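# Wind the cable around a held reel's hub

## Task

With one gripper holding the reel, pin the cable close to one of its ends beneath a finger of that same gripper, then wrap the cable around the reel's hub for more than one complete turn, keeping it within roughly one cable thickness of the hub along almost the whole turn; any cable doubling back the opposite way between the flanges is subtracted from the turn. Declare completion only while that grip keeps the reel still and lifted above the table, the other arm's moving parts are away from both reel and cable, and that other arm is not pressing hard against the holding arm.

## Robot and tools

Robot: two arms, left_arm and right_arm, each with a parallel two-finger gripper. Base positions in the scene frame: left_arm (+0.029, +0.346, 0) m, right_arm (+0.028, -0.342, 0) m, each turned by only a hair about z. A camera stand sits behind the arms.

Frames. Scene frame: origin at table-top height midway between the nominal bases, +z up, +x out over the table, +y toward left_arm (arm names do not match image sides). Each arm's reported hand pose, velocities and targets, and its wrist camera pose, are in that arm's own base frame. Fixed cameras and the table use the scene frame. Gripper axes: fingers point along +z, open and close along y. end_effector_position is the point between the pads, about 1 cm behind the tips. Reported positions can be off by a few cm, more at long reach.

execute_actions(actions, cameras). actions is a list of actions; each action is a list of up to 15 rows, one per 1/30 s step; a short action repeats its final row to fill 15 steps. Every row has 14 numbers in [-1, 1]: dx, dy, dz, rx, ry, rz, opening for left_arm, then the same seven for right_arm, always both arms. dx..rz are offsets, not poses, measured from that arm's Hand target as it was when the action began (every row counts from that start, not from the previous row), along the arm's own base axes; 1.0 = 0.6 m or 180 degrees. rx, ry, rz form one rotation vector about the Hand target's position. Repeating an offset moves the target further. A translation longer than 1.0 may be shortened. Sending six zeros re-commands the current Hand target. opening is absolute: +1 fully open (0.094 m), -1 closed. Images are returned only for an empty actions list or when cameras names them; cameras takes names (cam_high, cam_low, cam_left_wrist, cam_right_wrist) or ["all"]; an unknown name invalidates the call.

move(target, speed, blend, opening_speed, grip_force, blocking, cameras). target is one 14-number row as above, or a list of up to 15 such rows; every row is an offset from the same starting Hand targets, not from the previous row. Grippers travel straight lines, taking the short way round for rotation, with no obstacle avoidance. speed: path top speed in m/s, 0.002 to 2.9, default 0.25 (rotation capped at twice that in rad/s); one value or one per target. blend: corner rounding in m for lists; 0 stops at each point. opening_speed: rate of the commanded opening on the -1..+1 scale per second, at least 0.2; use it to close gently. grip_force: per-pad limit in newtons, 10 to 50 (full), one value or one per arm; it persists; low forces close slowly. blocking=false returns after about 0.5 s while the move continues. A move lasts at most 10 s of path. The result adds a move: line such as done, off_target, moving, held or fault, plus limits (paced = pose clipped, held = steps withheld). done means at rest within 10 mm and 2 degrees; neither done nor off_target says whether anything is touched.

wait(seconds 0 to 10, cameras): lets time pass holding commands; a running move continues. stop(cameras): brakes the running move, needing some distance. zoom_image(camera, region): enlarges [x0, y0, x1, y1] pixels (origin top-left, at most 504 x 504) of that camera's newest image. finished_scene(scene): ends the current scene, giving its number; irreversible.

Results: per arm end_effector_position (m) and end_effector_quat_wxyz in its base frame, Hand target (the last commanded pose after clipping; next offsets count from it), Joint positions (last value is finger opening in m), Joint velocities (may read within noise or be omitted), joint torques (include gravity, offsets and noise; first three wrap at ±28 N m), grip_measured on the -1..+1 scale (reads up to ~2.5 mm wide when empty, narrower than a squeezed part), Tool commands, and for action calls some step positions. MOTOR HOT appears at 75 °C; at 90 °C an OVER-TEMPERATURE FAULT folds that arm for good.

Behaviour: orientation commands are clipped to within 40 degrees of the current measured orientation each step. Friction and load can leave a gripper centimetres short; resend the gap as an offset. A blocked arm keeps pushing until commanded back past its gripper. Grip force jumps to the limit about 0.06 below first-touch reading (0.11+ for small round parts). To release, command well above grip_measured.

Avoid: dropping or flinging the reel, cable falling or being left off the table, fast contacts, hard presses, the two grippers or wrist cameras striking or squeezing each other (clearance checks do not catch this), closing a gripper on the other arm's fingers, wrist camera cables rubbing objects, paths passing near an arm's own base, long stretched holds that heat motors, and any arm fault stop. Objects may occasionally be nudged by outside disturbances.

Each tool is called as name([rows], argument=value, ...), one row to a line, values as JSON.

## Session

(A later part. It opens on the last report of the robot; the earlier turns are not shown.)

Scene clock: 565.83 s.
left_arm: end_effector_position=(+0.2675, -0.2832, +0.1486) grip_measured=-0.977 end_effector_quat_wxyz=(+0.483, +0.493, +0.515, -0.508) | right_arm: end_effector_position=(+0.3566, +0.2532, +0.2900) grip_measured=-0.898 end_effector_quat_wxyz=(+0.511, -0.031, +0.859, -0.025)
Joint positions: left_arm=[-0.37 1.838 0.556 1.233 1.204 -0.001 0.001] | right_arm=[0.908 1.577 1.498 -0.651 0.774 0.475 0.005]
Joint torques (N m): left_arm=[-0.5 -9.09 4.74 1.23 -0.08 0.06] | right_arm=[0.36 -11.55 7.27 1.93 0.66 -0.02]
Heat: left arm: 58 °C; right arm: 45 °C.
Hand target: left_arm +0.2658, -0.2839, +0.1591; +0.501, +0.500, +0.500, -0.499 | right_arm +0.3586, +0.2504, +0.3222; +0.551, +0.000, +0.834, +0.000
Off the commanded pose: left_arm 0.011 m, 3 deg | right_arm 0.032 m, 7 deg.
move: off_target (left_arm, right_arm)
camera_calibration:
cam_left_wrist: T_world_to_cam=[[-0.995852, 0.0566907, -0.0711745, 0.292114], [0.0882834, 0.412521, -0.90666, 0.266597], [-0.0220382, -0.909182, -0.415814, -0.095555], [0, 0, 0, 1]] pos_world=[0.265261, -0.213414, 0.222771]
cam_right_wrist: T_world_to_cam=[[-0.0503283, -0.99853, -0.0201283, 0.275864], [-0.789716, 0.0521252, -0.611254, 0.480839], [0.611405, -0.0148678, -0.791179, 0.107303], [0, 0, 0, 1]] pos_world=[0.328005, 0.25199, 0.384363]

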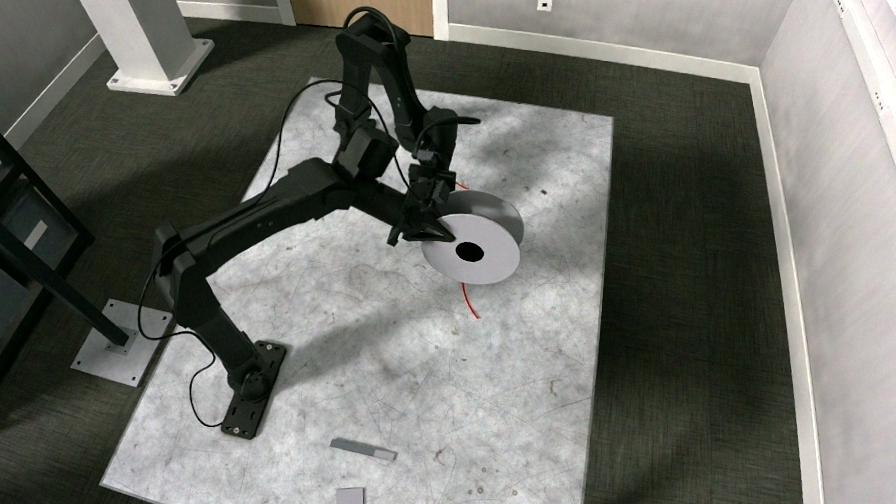

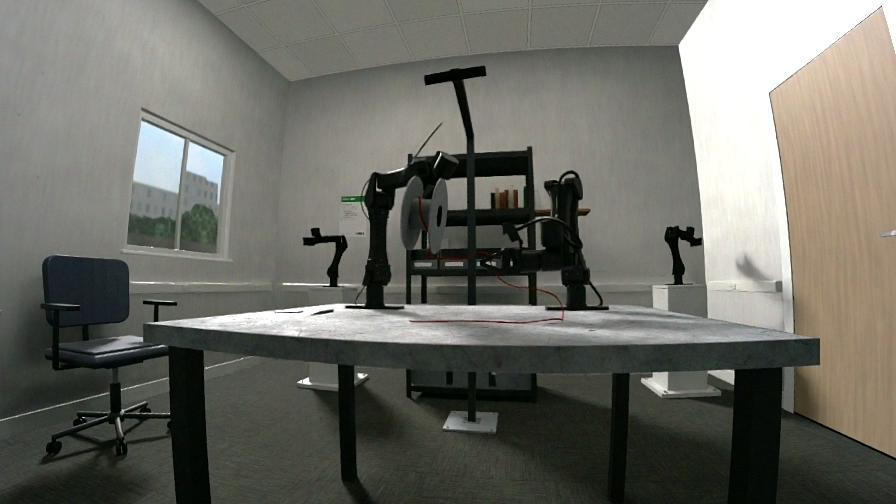

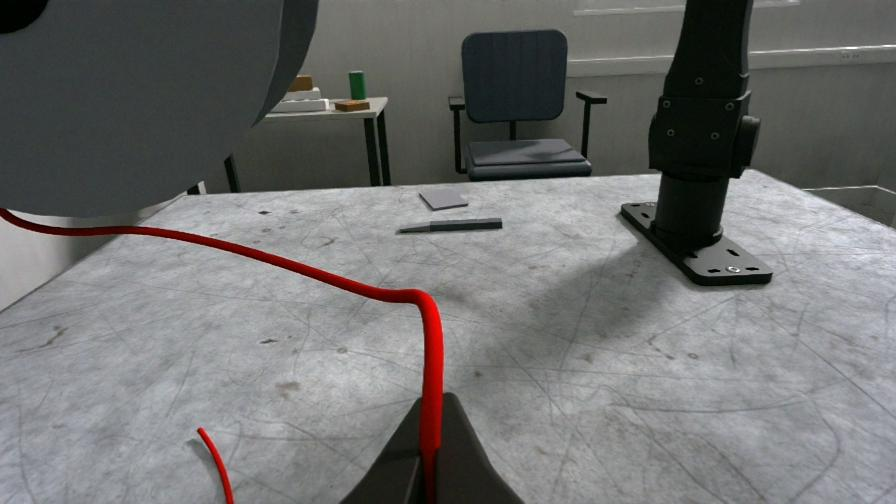

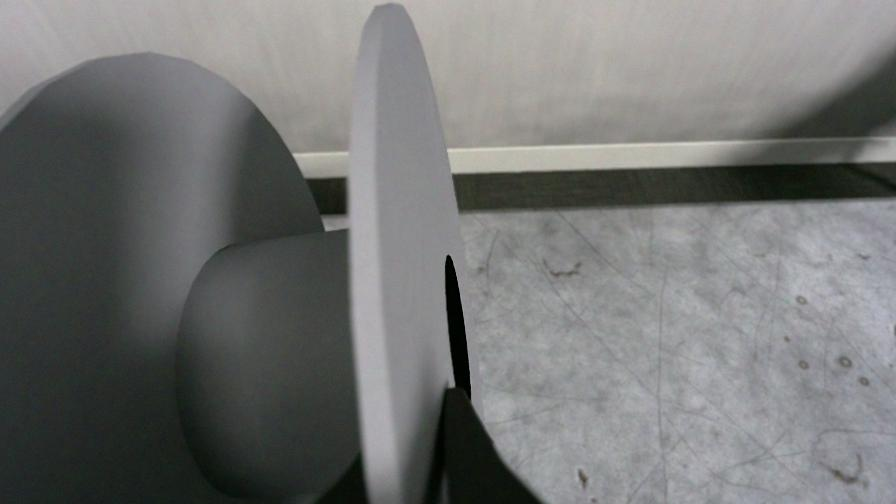

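move([
  [-0.08,-0.015,0.12,0,0,0,-1,0,0,0,0,0,0,-1],
  [-0.08,0,0.25,0,0,0,-1,0,0,0,0,0,0,-1],
], speed=0.1, blend=[0.03,0], cameras=["cam_left_wrist","cam_low","cam_high","cam_right_wrist"])

zoom_image(camera="cam_low", region=[360, 120, 520, 280])

Scene clock: 581.70 s.
left_arm: end_effector_position=(+0.2204, -0.2861, +0.2860) grip_measured=-0.977 end_effector_quat_wxyz=(+0.475, +0.485, +0.529, -0.510) | right_arm: end_effector_position=(+0.3556, +0.2603, +0.2913) grip_measured=-0.898 end_effector_quat_wxyz=(+0.512, -0.034, +0.858, -0.010)
Joint positions: left_arm=[-0.455 1.227 0.701 0.459 1.107 -0.019 0.001] | right_arm=[0.914 1.577 1.498 -0.632 0.756 0.475 0.005]
Joint torques (N m): left_arm=[0.53 -6.43 11.17 1.07 0.18 0.24] | right_arm=[-0.17 -11.44 7.27 1.78 0.84 -0.02]
Heat: left arm: 53 °C; right arm: 45 °C.
Hand target: left_arm +0.2178, -0.2839, +0.3091; +0.501, +0.500, +0.500, -0.499 | right_arm +0.3586, +0.2503, +0.3222; +0.551, +0.000, +0.834, +0.000
Off the commanded pose: left_arm 0.023 m, 5 deg | right_arm 0.033 m, 7 deg.
move: off_target (left_arm, right_arm)
camera_calibration:
cam_left_wrist: T_world_to_cam=[[-0.998222, 0.0449406, -0.0391512, 0.243116], [0.0545489, 0.424141, -0.903952, 0.406456], [-0.0240185, -0.90448, -0.425839, -0.0375855], [0, 0, 0, 1]] pos_world=[0.219609, -0.217316, 0.36093]
cam_right_wrist: T_world_to_cam=[[-0.0299936, -0.998656, -0.0422601, 0.282239], [-0.78948, 0.0495994, -0.611768, 0.481156], [0.613042, 0.0150144, -0.789907, 0.100404], [0, 0, 0, 1]] pos_world=[0.326777, 0.256488, 0.385594]

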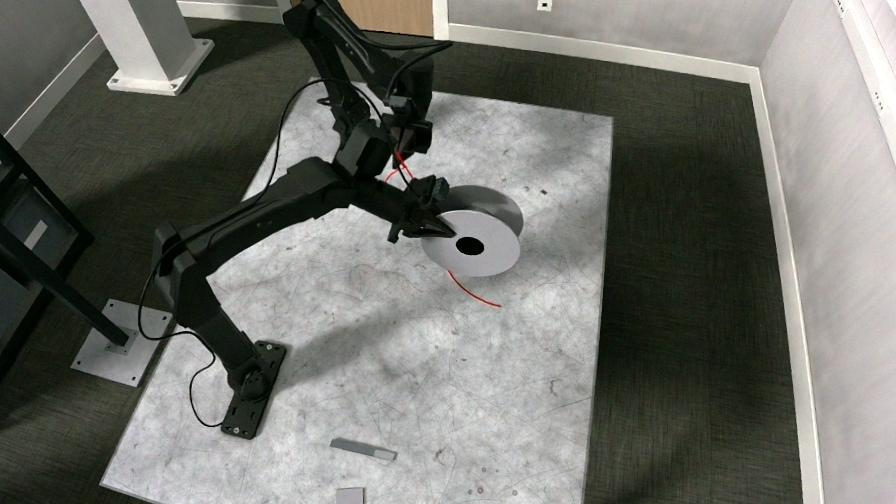

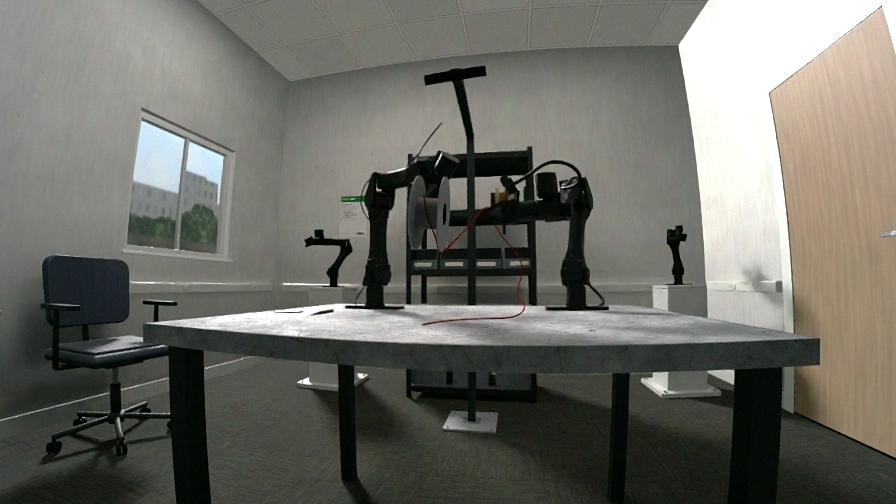

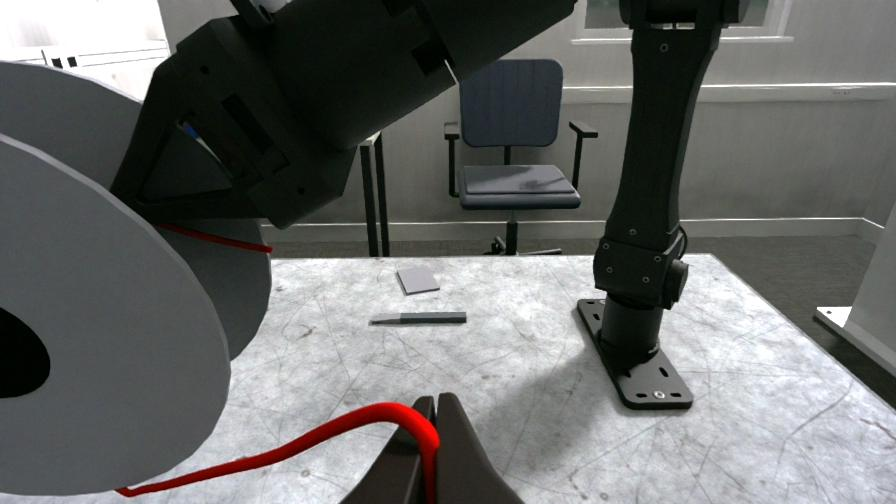

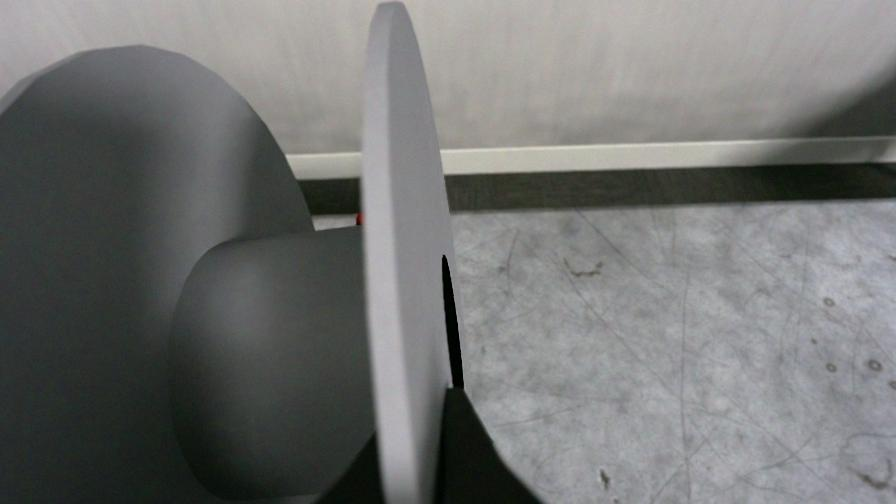

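Scaled by 3.150 from the camera's 896x504 image, which has a finer 1280x720 frame.

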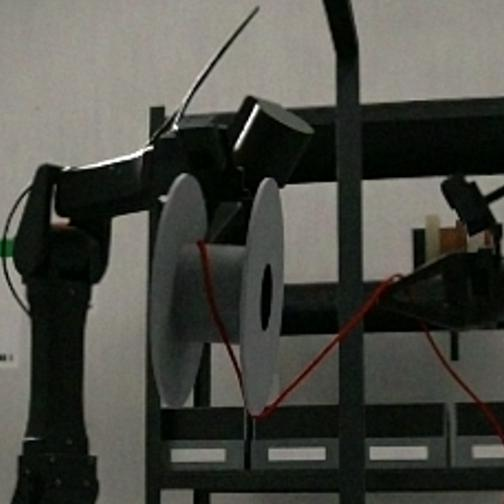

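move([
  [0.06,-0.025,0.07,0,0,0,-1,0,0,0,0,0,0,-1],
  [0.115,-0.04,0.15,0,0,0,-1,0,0,0,0,0,0,-1],
  [0.2,-0.065,0.205,0,0,0,-1,0,0,0,0,0,0,-1],
], speed=0.08, blend=[0.02,0.03,0], cameras=["cam_left_wrist","cam_low","cam_right_wrist"])

zoom_image(camera="cam_low", region=[360, 120, 520, 280])

Scene clock: 614.33 s.
left_arm: end_effector_position=(+0.3436, -0.3265, +0.3967) grip_measured=-0.977 end_effector_quat_wxyz=(+0.461, +0.473, +0.549, -0.512) | right_arm: end_effector_position=(+0.3602, +0.2626, +0.3106) grip_measured=-0.898 end_effector_quat_wxyz=(+0.540, -0.008, +0.842, +0.015)
Joint positions: left_arm=[-0.41 1.685 1.578 -0.013 1.137 -0.017 0.001] | right_arm=[0.914 1.562 1.498 -0.558 0.774 0.483 0.005]
Joint torques (N m): left_arm=[0.58 -9.4 13.26 1.45 0.39 0.28] | right_arm=[-0.23 -9.57 7.41 1.28 0.63 -0.15]
Heat: left arm: 46 °C; right arm: 45 °C.
Hand target: left_arm +0.3377, -0.3229, +0.4321; +0.501, +0.500, +0.500, -0.500 | right_arm +0.3586, +0.2503, +0.3222; +0.551, +0.000, +0.834, +0.000
Off the commanded pose: left_arm 0.036 m, 8 deg | right_arm 0.017 m, 2 deg.
move: off_target (left_arm, right_arm); blend cut to 0.0295 m at target 2
camera_calibration:
cam_left_wrist: T_world_to_cam=[[-0.999507, 0.0299976, 0.00921888, 0.348627], [0.00501334, 0.442616, -0.896697, 0.537161], [-0.0309792, -0.89621, -0.442548, -0.0121781], [0, 0, 0, 1]] pos_world=[0.345385, -0.259128, 0.473067]
cam_right_wrist: T_world_to_cam=[[-0.0424678, -0.992366, -0.115789, 0.311144], [-0.748277, 0.108386, -0.654473, 0.47939], [0.662026, 0.0588485, -0.747167, 0.0703459], [0, 0, 0, 1]] pos_world=[0.325359, 0.25267, 0.402335]
Images, in order (width x height): cam_low 896x504, cam_left_wrist 896x504, cam_right_wrist 896x504.

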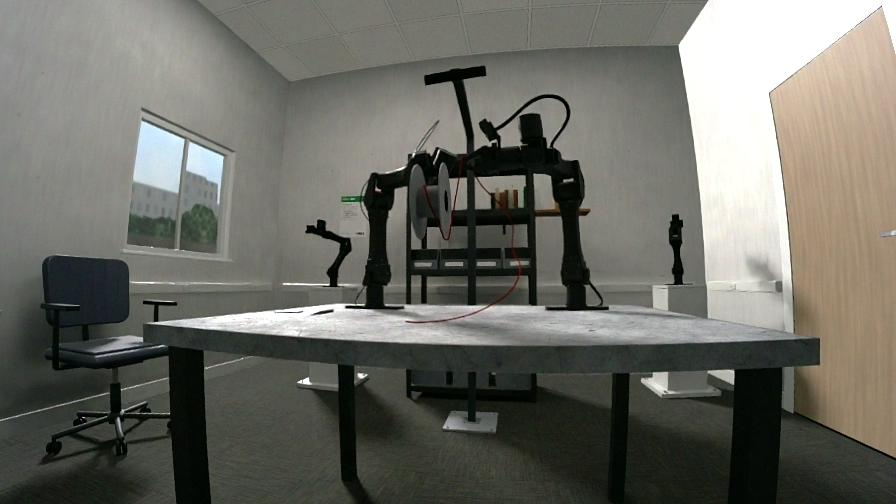

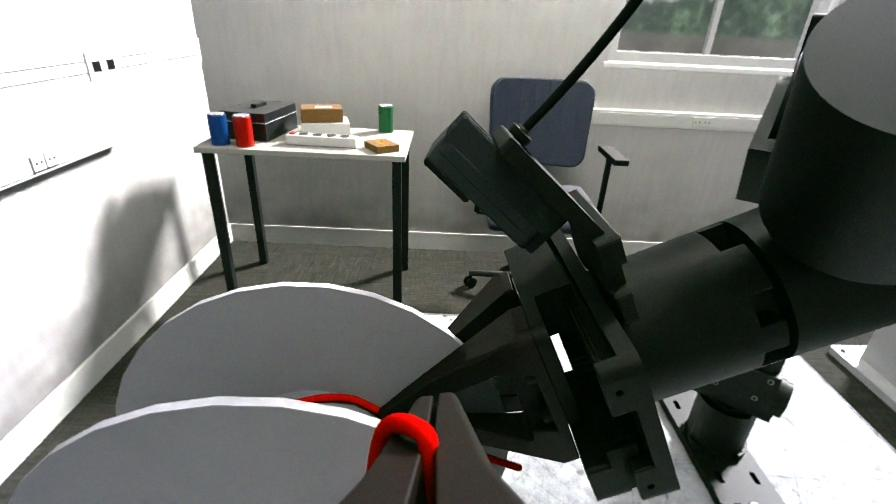

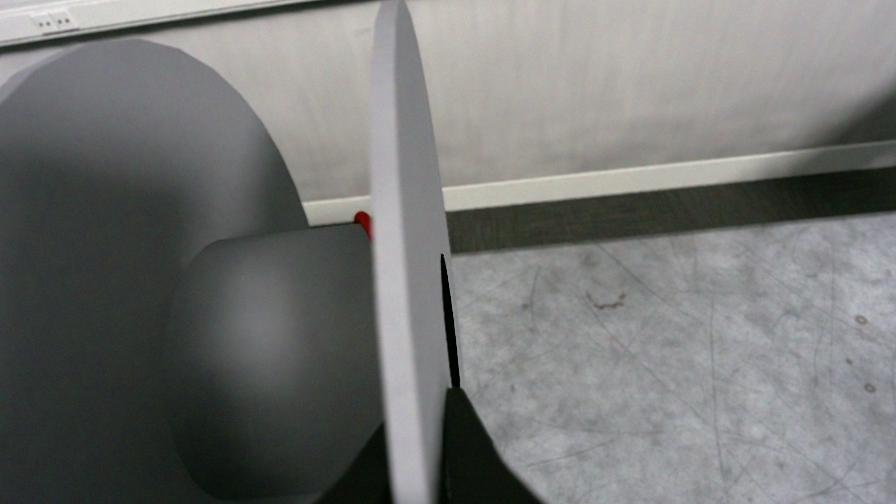

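Scaled by 3.150 from the camera's 896x504 image, which has a finer 1280x720 frame.

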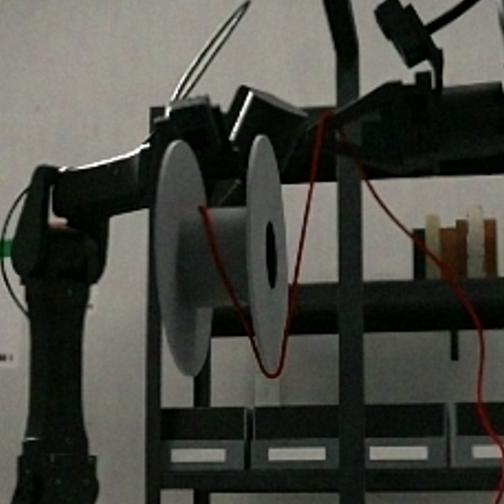

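move([
  [-0.08,0.025,-0.05,0,0,0,-1,0,0,0,0,0,0,-1],
  [-0.2,0.065,-0.205,0,0,0,-1,0,0,0,0,0,0,-1],
  [-0.12,0.065,-0.455,0,0,0,-1,0,0,0,0,0,0,-1],
  [0.04,0.05,-0.5,0,0,0,-1,0,0,0,0,0,0,-1],
  [0.22,0.06,-0.48,0,0,0,-1,0,0,0,0,0,0,-1],
  [0.28,0.08,-0.35,0,0,0,-1,0,0,0,0,0,0,-1],
], speed=0.15, blend=[0.02,0.03,0.03,0.03,0.03,0], cameras=["cam_left_wrist","cam_low"])

zoom_image(camera="cam_low", region=[360, 120, 520, 280])

Scene clock: 633.30 s.
left_arm: end_effector_position=(+0.5044, -0.2768, +0.2063) grip_measured=-0.977 end_effector_quat_wxyz=(+0.486, +0.485, +0.517, -0.511) | right_arm: end_effector_position=(+0.3553, +0.2563, +0.3002) grip_measured=-0.898 end_effector_quat_wxyz=(+0.522, -0.026, +0.852, -0.010)
Joint positions: left_arm=[-0.191 2.365 1.739 0.601 1.373 -0.032 0.001] | right_arm=[0.914 1.562 1.498 -0.624 0.774 0.472 0.005]
Joint torques (N m): left_arm=[0.36 -14.32 10.29 0.84 0.12 0.2] | right_arm=[-0.2 -9.76 7.27 1.76 0.65 -0.03]
Heat: left arm: 47 °C; right arm: 45 °C.
Hand target: left_arm +0.5057, -0.2749, +0.2221; +0.500, +0.500, +0.500, -0.500 | right_arm +0.3586, +0.2503, +0.3222; +0.551, +0.000, +0.834, +0.000
Off the commanded pose: left_arm 0.016 m, 3 deg | right_arm 0.023 m, 5 deg.
move: off_target (left_arm, right_arm)
camera_calibration:
cam_left_wrist: T_world_to_cam=[[-0.996957, 0.0455266, -0.0632818, 0.527608], [0.0762672, 0.401513, -0.912672, 0.299575], [-0.0161424, -0.914721, -0.403763, -0.0675237], [0, 0, 0, 1]] pos_world=[0.502065, -0.206069, 0.279538]
Images, in order (width x height): cam_low 896x504, cam_left_wrist 896x504.

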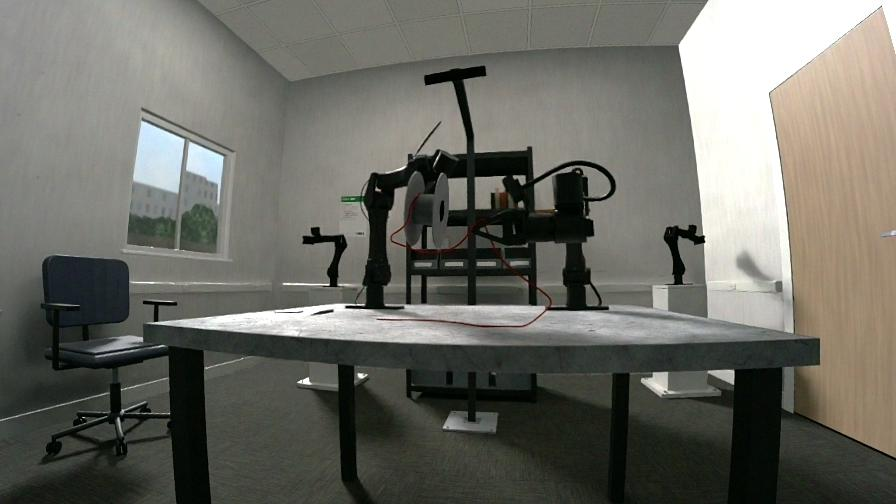

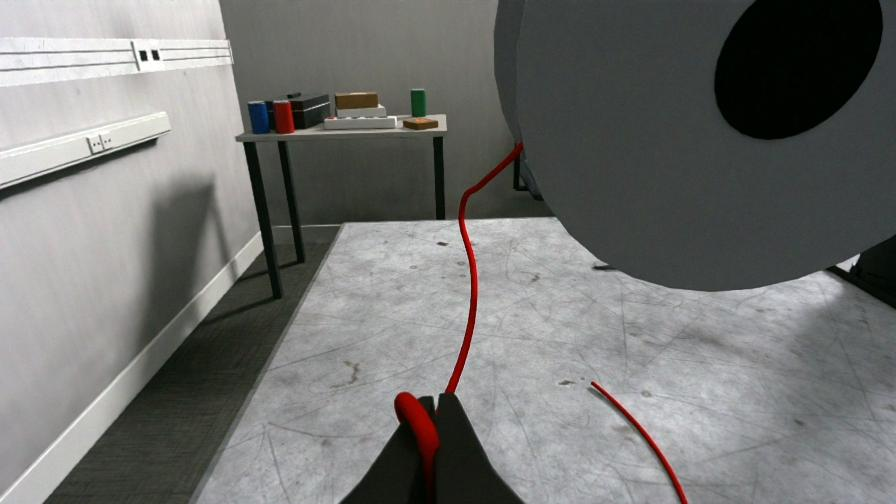

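Scaled by 3.150 from the camera's 896x504 image, which has a finer 1280x720 frame.

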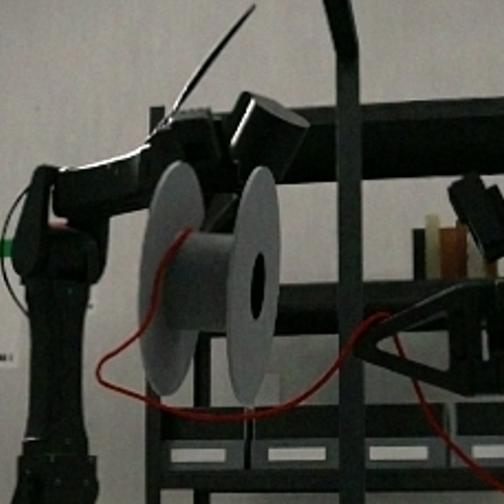

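move([
  [0,0,0,0,0,0,-0.3,0,0,0,0,0,0,-1],
  [0,0.13,0,0,0,0,0.3,0,0,0,0,0,0,-1],
  [0.04,0.13,-0.18,0,0,0,0.4,0,0,0.28,0,0,0,-1],
], opening_speed=1, speed=0.12, cameras=["cam_low","cam_left_wrist"])

zoom_image(camera="cam_low", region=[340, 80, 540, 350])

Scene clock: 644.70 s.
left_arm: end_effector_position=(+0.5275, -0.1971, +0.1082) grip_measured=+0.398 end_effector_quat_wxyz=(+0.486, +0.483, +0.519, -0.510) | right_arm: end_effector_position=(+0.3558, +0.2567, +0.4641) grip_measured=-0.898 end_effector_quat_wxyz=(+0.545, -0.040, +0.837, -0.003)
Joint positions: left_arm=[-0.034 2.587 1.771 0.665 1.524 0.092 0.066] | right_arm=[0.914 2.011 2.829 -1.421 0.775 0.396 0.005]
Joint torques (N m): left_arm=[0.05 -13.44 9.55 1 0.23 0.2] | right_arm=[-0.18 -9.21 7.62 1.85 0.61 -0.01]
Heat: left arm: 49 °C; right arm: 45 °C.
Hand target: left_arm +0.5298, -0.1970, +0.1143; +0.501, +0.500, +0.500, -0.499 | right_arm +0.3586, +0.2503, +0.4902; +0.551, +0.000, +0.834, +0.000
Off the commanded pose: left_arm 0.006 m, 4 deg | right_arm 0.027 m, 5 deg.
elbow stopped short (right arm): the move would have taken joint 3 (elbow) straighter than the controller allows.
move: off_target (left_arm, right_arm); target 2's new opening was sent with left_arm's hand 0.022 m and 4 deg from that target; target 3's new opening was sent with left_arm's hand 0.006 m and 4 deg from that target
camera_calibration:
cam_left_wrist: T_world_to_cam=[[-0.997411, 0.0399491, -0.0597882, 0.539615], [0.0708489, 0.403891, -0.91206, 0.179489], [-0.012288, -0.913935, -0.405676, -0.035574], [0, 0, 0, 1]] pos_world=[0.525064, -0.126563, 0.181535]
Images, in order (width x height): cam_low 896x504, cam_left_wrist 896x504.

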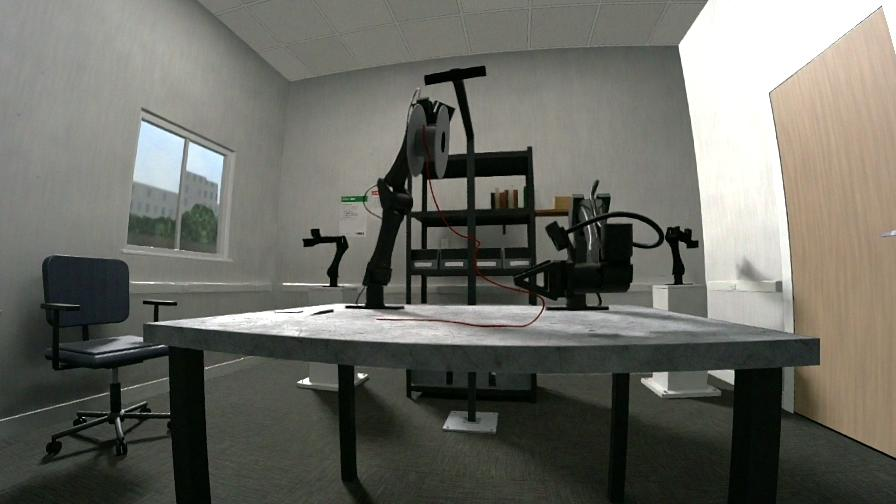

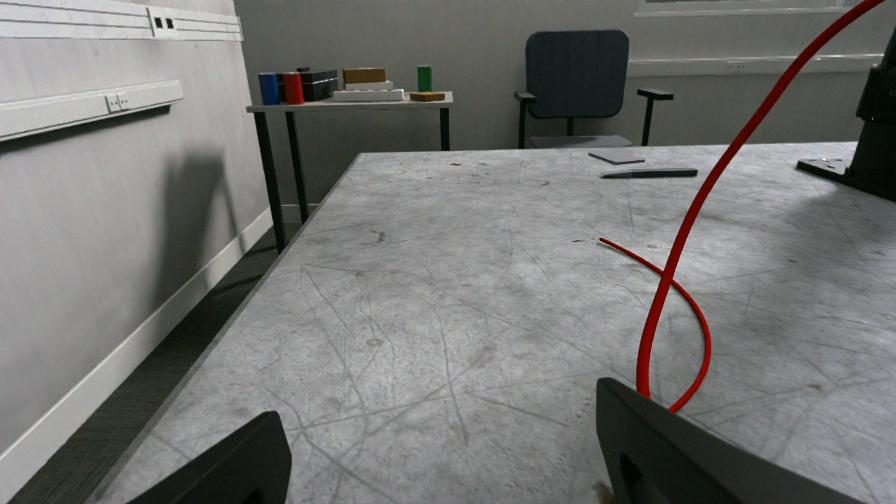

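Scaled by 1.867 from the camera's 896x504 image, which has a finer 1280x720 frame.

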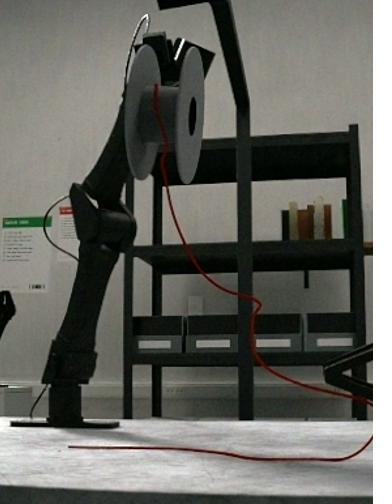

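move([
  [0,0.08,0,0,0,0,0.4,0,0,0,0,0,0,-1],
  [-0.095,0.08,-0.01,0,0,0,0.4,0,0,0,0,0,0,-1],
], speed=0.15, blend=[0.02,0], cameras=["cam_low","cam_left_wrist"])

zoom_image(camera="cam_low", region=[440, 190, 590, 340])

Scene clock: 668.43 s.
left_arm: end_effector_position=(+0.4753, -0.1488, +0.0892) grip_measured=+0.398 end_effector_quat_wxyz=(+0.499, +0.462, +0.537, -0.499) | right_arm: end_effector_position=(+0.3557, +0.2567, +0.4640) grip_measured=-0.898 end_effector_quat_wxyz=(+0.545, -0.040, +0.837, -0.003)
Joint positions: left_arm=[0.065 2.426 1.391 0.722 1.56 0.239 0.066] | right_arm=[0.914 2.011 2.829 -1.421 0.775 0.396 0.005]
Joint torques (N m): left_arm=[-0.2 -15.94 5.45 0.92 0.33 0.26] | right_arm=[-0.18 -9.21 7.62 1.85 0.62 0]
Heat: left arm: 53 °C; right arm: 46 °C.
Hand target: left_arm +0.4728, -0.1489, +0.1081; +0.501, +0.500, +0.500, -0.499 | right_arm +0.3586, +0.2503, +0.4901; +0.551, +0.000, +0.834, +0.000
Off the commanded pose: left_arm 0.019 m, 6 deg | right_arm 0.027 m, 5 deg.
elbow stopped short (right arm): the move would have taken joint 3 (elbow) straighter than the controller allows.
joint sent to its limit (left arm) — joint 5 (wrist yaw), upper limit. The joint targets are off in orientation, not in position.
move: off_target (left_arm, right_arm)
camera_calibration:
cam_left_wrist: T_world_to_cam=[[-0.998737, -0.0231319, -0.0445923, 0.474242], [0.0314971, 0.403168, -0.914584, 0.1652], [0.0391342, -0.914834, -0.40193, -0.0247168], [0, 0, 0, 1]] pos_world=[0.469407, -0.0782451, 0.162303]
Images, in order (width x height): cam_low 896x504, cam_left_wrist 896x504.

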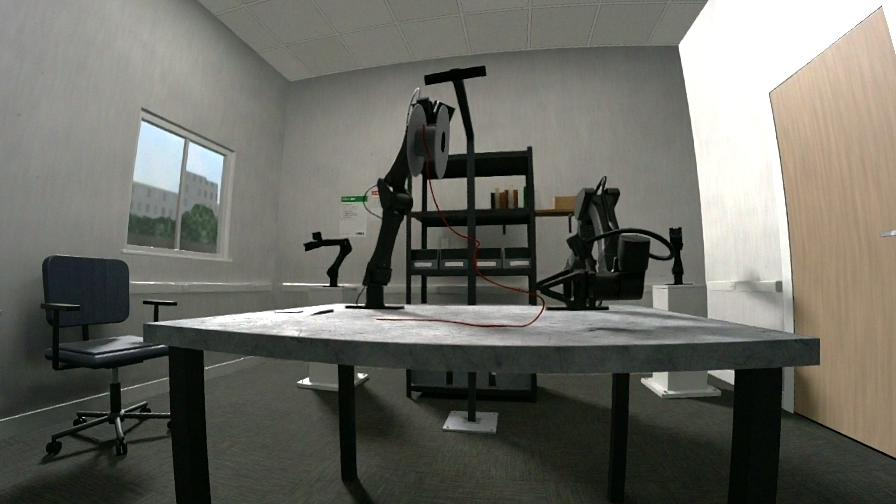

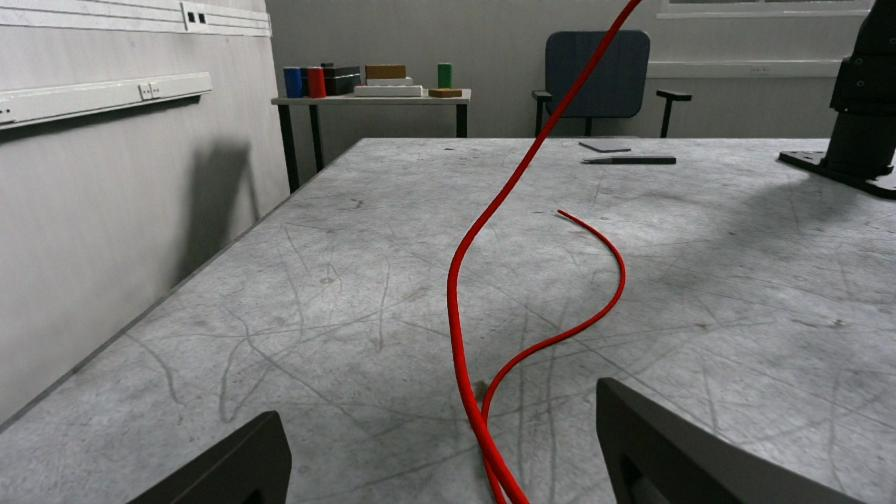

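Scaled by 3.360 from the camera's 896x504 image, which has a finer 1280x720 frame.

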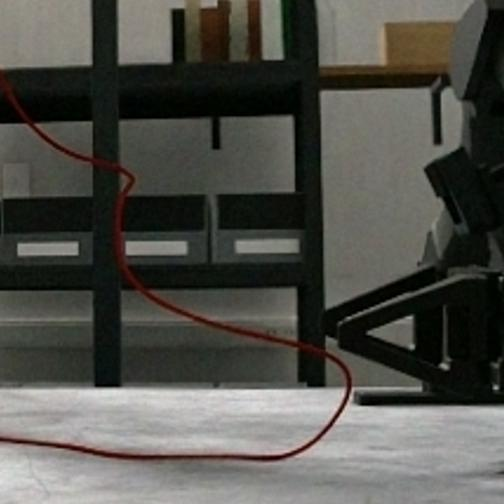

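move([
  [0.0,-0.135,-0.01,0,0,0,0.4,0,0,0,0,0,0,-1],
  [0.0,-0.135,-0.01,0,0,0,-1,0,0,0,0,0,0,-1],
], speed=0.15, cameras=["cam_left_wrist","cam_low"])

Scene clock: 677.77 s.
left_arm: end_effector_position=(+0.4672, -0.2314, +0.1010) grip_measured=-0.991 end_effector_quat_wxyz=(+0.487, +0.496, +0.508, -0.508) | right_arm: end_effector_position=(+0.3557, +0.2567, +0.4640) grip_measured=-0.898 end_effector_quat_wxyz=(+0.545, -0.040, +0.837, -0.003)
Joint positions: left_arm=[-0.11 2.45 1.424 0.943 1.47 0.05 0] | right_arm=[0.914 2.011 2.829 -1.421 0.775 0.396 0.005]
Joint torques (N m): left_arm=[0.31 -11.58 7.87 1.02 -0.02 0.08] | right_arm=[-0.17 -9.21 7.65 1.86 0.6 -0.01]
Heat: left arm: 53 °C; right arm: 46 °C.
Hand target: left_arm +0.4728, -0.2299, +0.1021; +0.500, +0.500, +0.500, -0.500 | right_arm +0.3586, +0.2503, +0.4901; +0.551, +0.000, +0.834, +0.000
Off the commanded pose: left_arm 0.006 m, 2 deg | right_arm 0.027 m, 5 deg.
elbow stopped short (right arm): the move would have taken joint 3 (elbow) straighter than the controller allows.
move: off_target (right_arm)
camera_calibration:
cam_left_wrist: T_world_to_cam=[[-0.994259, 0.0628928, -0.0865654, 0.486888], [0.104652, 0.403035, -0.909181, 0.174803], [-0.0222921, -0.913021, -0.407303, -0.0655323], [0, 0, 0, 1]] pos_world=[0.464339, -0.160906, 0.174384]
Images, in order (width x height): cam_low 896x504, cam_left_wrist 896x504.

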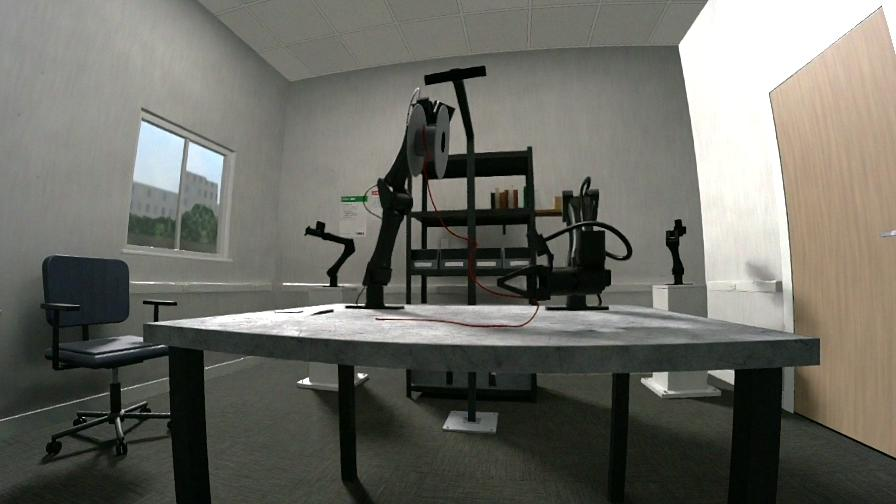

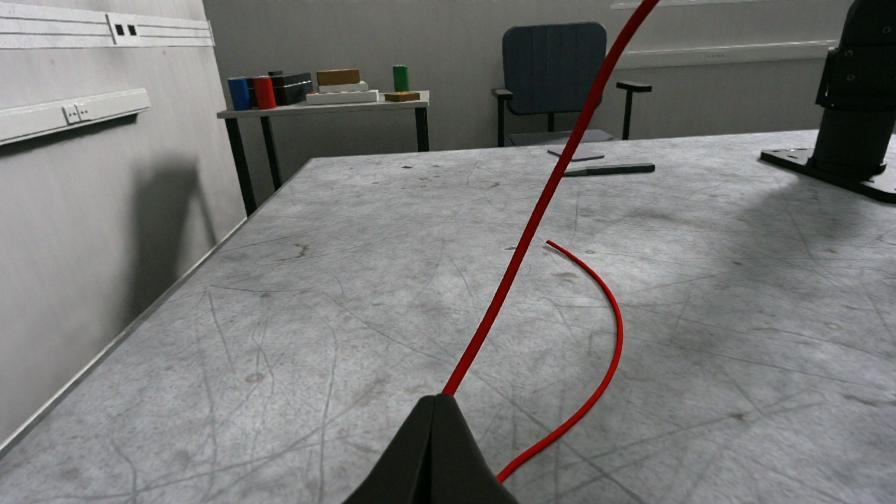

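move(target=[0,0,0,0,0,0,0.4,0,0,0,0,0,0,-1], opening_speed=1.5, cameras=["cam_left_wrist","cam_low"])

zoom_image(camera="cam_low", region=[440, 190, 590, 340])

Scene clock: 685.83 s.
left_arm: end_effector_position=(+0.4673, -0.2314, +0.1012) grip_measured=+0.398 end_effector_quat_wxyz=(+0.488, +0.496, +0.507, -0.509) | right_arm: end_effector_position=(+0.3557, +0.2567, +0.4640) grip_measured=-0.898 end_effector_quat_wxyz=(+0.545, -0.040, +0.837, -0.003)
Joint positions: left_arm=[-0.11 2.455 1.424 0.969 1.47 0.03 0.066] | right_arm=[0.914 2.011 2.829 -1.421 0.775 0.396 0.005]
Joint torques (N m): left_arm=[0.24 -11.74 7.83 1 -0.02 0.07] | right_arm=[-0.16 -9.24 7.65 1.85 0.61 -0.01]
Heat: left arm: 51 °C; right arm: 47 °C.
Hand target: left_arm +0.4728, -0.2299, +0.1022; +0.501, +0.500, +0.500, -0.499 | right_arm +0.3586, +0.2503, +0.4901; +0.551, +0.000, +0.834, +0.000
Off the commanded pose: left_arm 0.006 m, 2 deg | right_arm 0.027 m, 5 deg.
elbow stopped short (right arm): the move would have taken joint 3 (elbow) straighter than the controller allows.
move: off_target (right_arm)
camera_calibration:
cam_left_wrist: T_world_to_cam=[[-0.994215, 0.062548, -0.087312, 0.486929], [0.10515, 0.401178, -0.909945, 0.174323], [-0.0218876, -0.913862, -0.405434, -0.0659951], [0, 0, 0, 1]] pos_world=[0.464337, -0.160701, 0.174383]
Images, in order (width x height): cam_low 896x504, cam_left_wrist 896x504.

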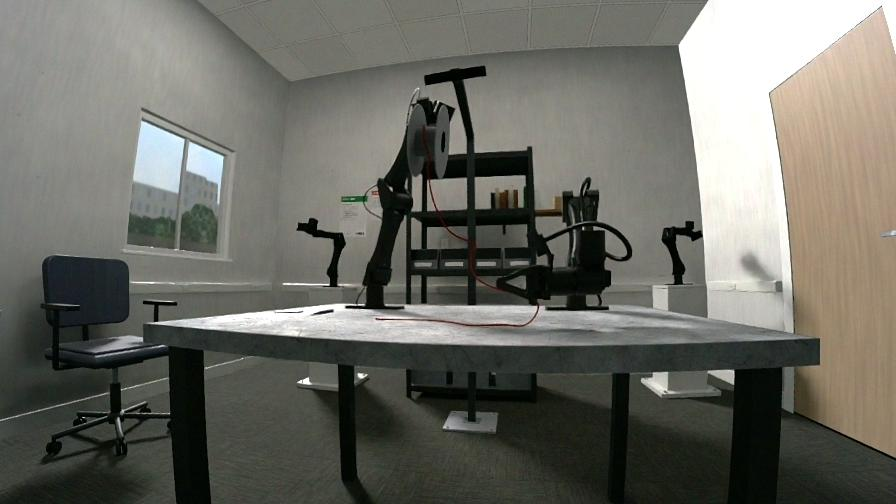

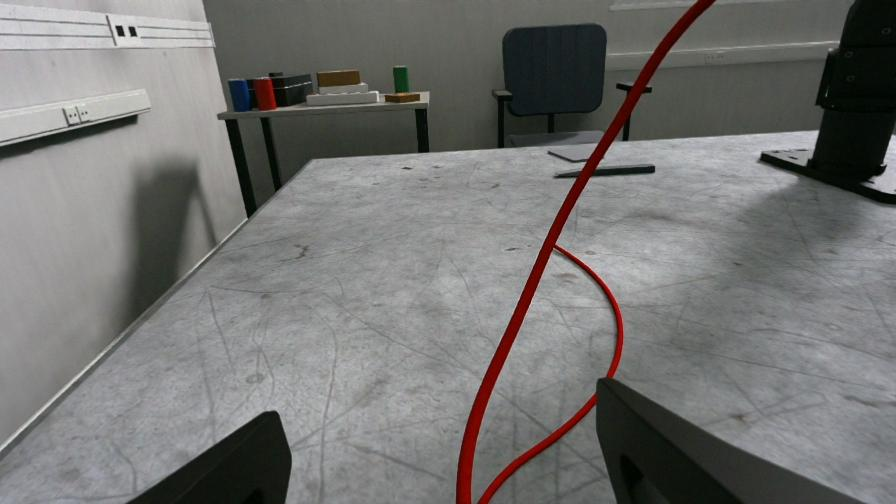

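Scaled by 3.360 from the camera's 896x504 image, which has a finer 1280x720 frame.

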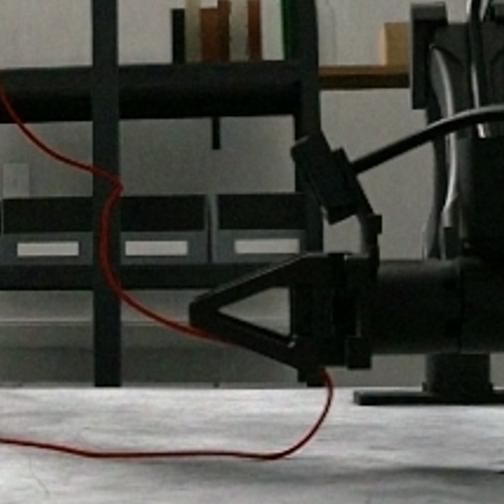

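move([
  [0.0,-0.05,-0.015,0,0,0,0.4,0,0,0,0,0,0,-1],
  [0.0,-0.05,-0.015,0,0,0,-1,0,0,0,0,0,0,-1],
], speed=0.15, cameras=["cam_left_wrist","cam_low"])

Scene clock: 696.80 s.
left_arm: end_effector_position=(+0.4665, -0.2597, +0.0904) grip_measured=-0.991 end_effector_quat_wxyz=(+0.486, +0.495, +0.509, -0.509) | right_arm: end_effector_position=(+0.3557, +0.2567, +0.4640) grip_measured=-0.898 end_effector_quat_wxyz=(+0.545, -0.040, +0.837, -0.003)
Joint positions: left_arm=[-0.17 2.494 1.444 1.002 1.41 0.01 0] | right_arm=[0.914 2.011 2.829 -1.421 0.775 0.396 0.005]
Joint torques (N m): left_arm=[0.09 -11.77 8.47 1.05 -0.04 0.05] | right_arm=[-0.14 -9.21 7.64 1.84 0.6 0]
Heat: left arm: 49 °C; right arm: 47 °C.
Hand target: left_arm +0.4728, -0.2599, +0.0931; +0.501, +0.500, +0.500, -0.499 | right_arm +0.3586, +0.2503, +0.4902; +0.551, +0.000, +0.834, +0.000
Off the commanded pose: left_arm 0.007 m, 2 deg | right_arm 0.027 m, 5 deg.
elbow stopped short (right arm): the move would have taken joint 3 (elbow) straighter than the controller allows.
move: off_target (right_arm)
camera_calibration:
cam_left_wrist: T_world_to_cam=[[-0.994771, 0.0615159, -0.08152, 0.486506], [0.0994702, 0.402765, -0.909882, 0.179031], [-0.0231388, -0.913234, -0.406778, -0.0953398], [0, 0, 0, 1]] pos_world=[0.463948, -0.189103, 0.163775]
Images, in order (width x height): cam_low 896x504, cam_left_wrist 896x504.

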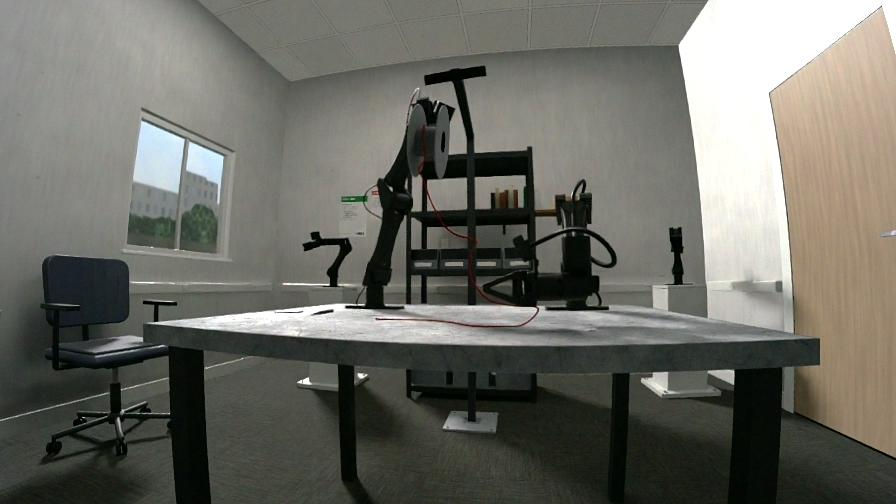

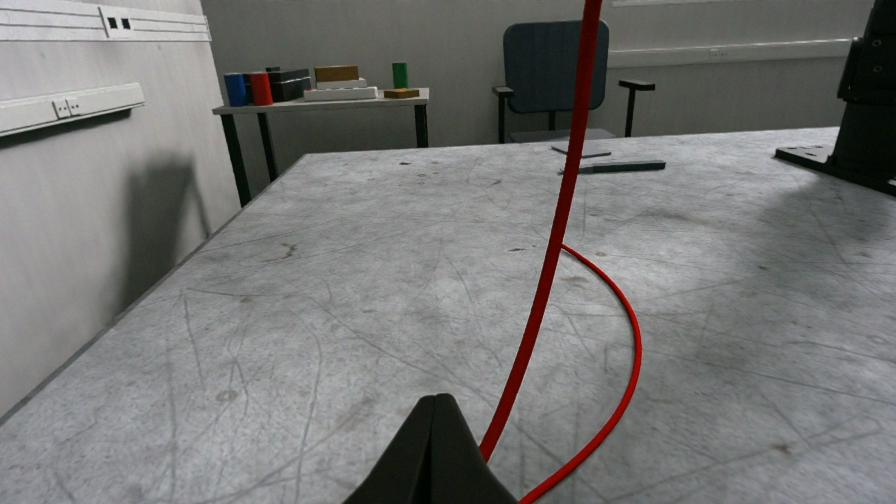

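move([
  [0.0,0.12,0.05,0,0,0,-1,0,0,0,0,0,0,-1],
  [-0.05,0.1,0.06,0,0,0,0.5,0,0,0,0,0,0,-1],
], speed=0.15, cameras=["cam_left_wrist","cam_low"])

zoom_image(camera="cam_low", region=[440, 190, 590, 340])

Scene clock: 710.43 s.
left_arm: end_effector_position=(+0.4427, -0.1994, +0.1128) grip_measured=+0.498 end_effector_quat_wxyz=(+0.480, +0.484, +0.516, -0.518) | right_arm: end_effector_position=(+0.3557, +0.2567, +0.4640) grip_measured=-0.898 end_effector_quat_wxyz=(+0.545, -0.040, +0.837, -0.003)
Joint positions: left_arm=[-0.045 2.353 1.271 1.017 1.532 -0.006 0.07] | right_arm=[0.914 2.011 2.829 -1.421 0.775 0.396 0.005]
Joint torques (N m): left_arm=[-0.16 -15.09 5.26 1 -0.06 0.21] | right_arm=[-0.18 -9.18 7.65 1.85 0.61 0]
Heat: left arm: 49 °C; right arm: 47 °C.
Hand target: left_arm +0.4428, -0.1999, +0.1292; +0.501, +0.500, +0.500, -0.499 | right_arm +0.3586, +0.2503, +0.4902; +0.551, +0.000, +0.834, +0.000
Off the commanded pose: left_arm 0.016 m, 4 deg | right_arm 0.027 m, 5 deg.
elbow stopped short (right arm): the move would have taken joint 3 (elbow) straighter than the controller allows.
move: off_target (left_arm, right_arm); target 2's new opening was sent with left_arm's hand 0.016 m and 4 deg from that target
camera_calibration:
cam_left_wrist: T_world_to_cam=[[-0.997102, 0.0586236, -0.0484844, 0.457678], [0.0679009, 0.398401, -0.914695, 0.191147], [-0.0343065, -0.915336, -0.401227, -0.027972], [0, 0, 0, 1]] pos_world=[0.442413, -0.128588, 0.185809]
Images, in order (width x height): cam_low 896x504, cam_left_wrist 896x504.

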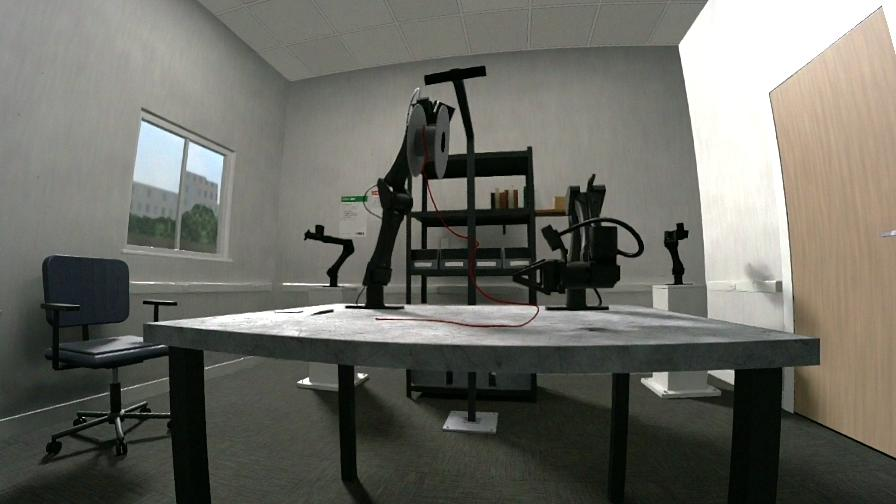

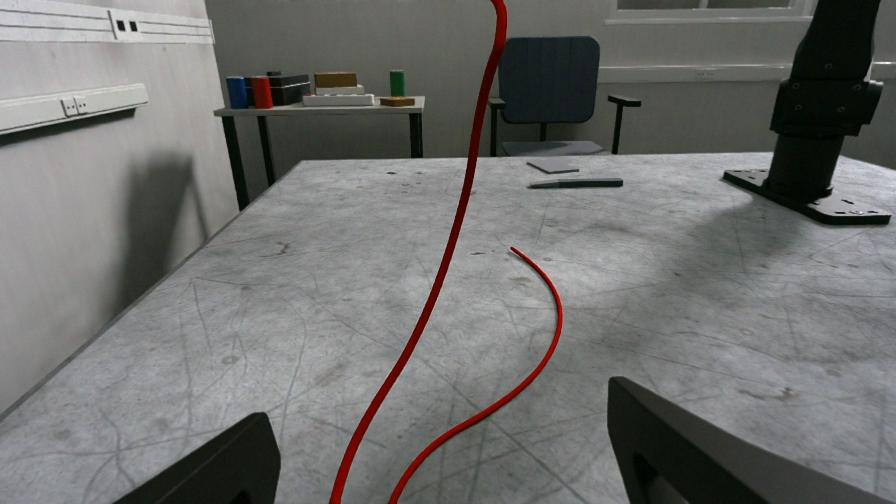

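Scaled by 3.360 from the camera's 896x504 image, which has a finer 1280x720 frame.

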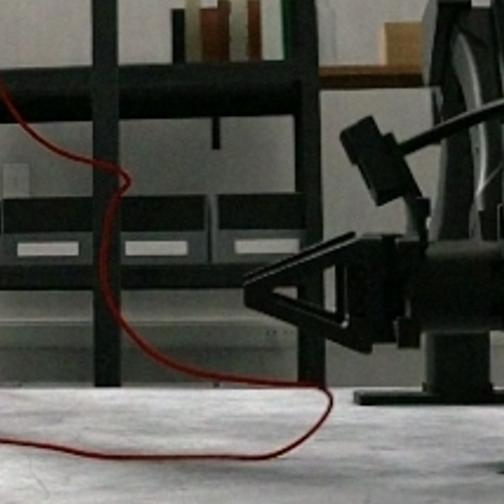

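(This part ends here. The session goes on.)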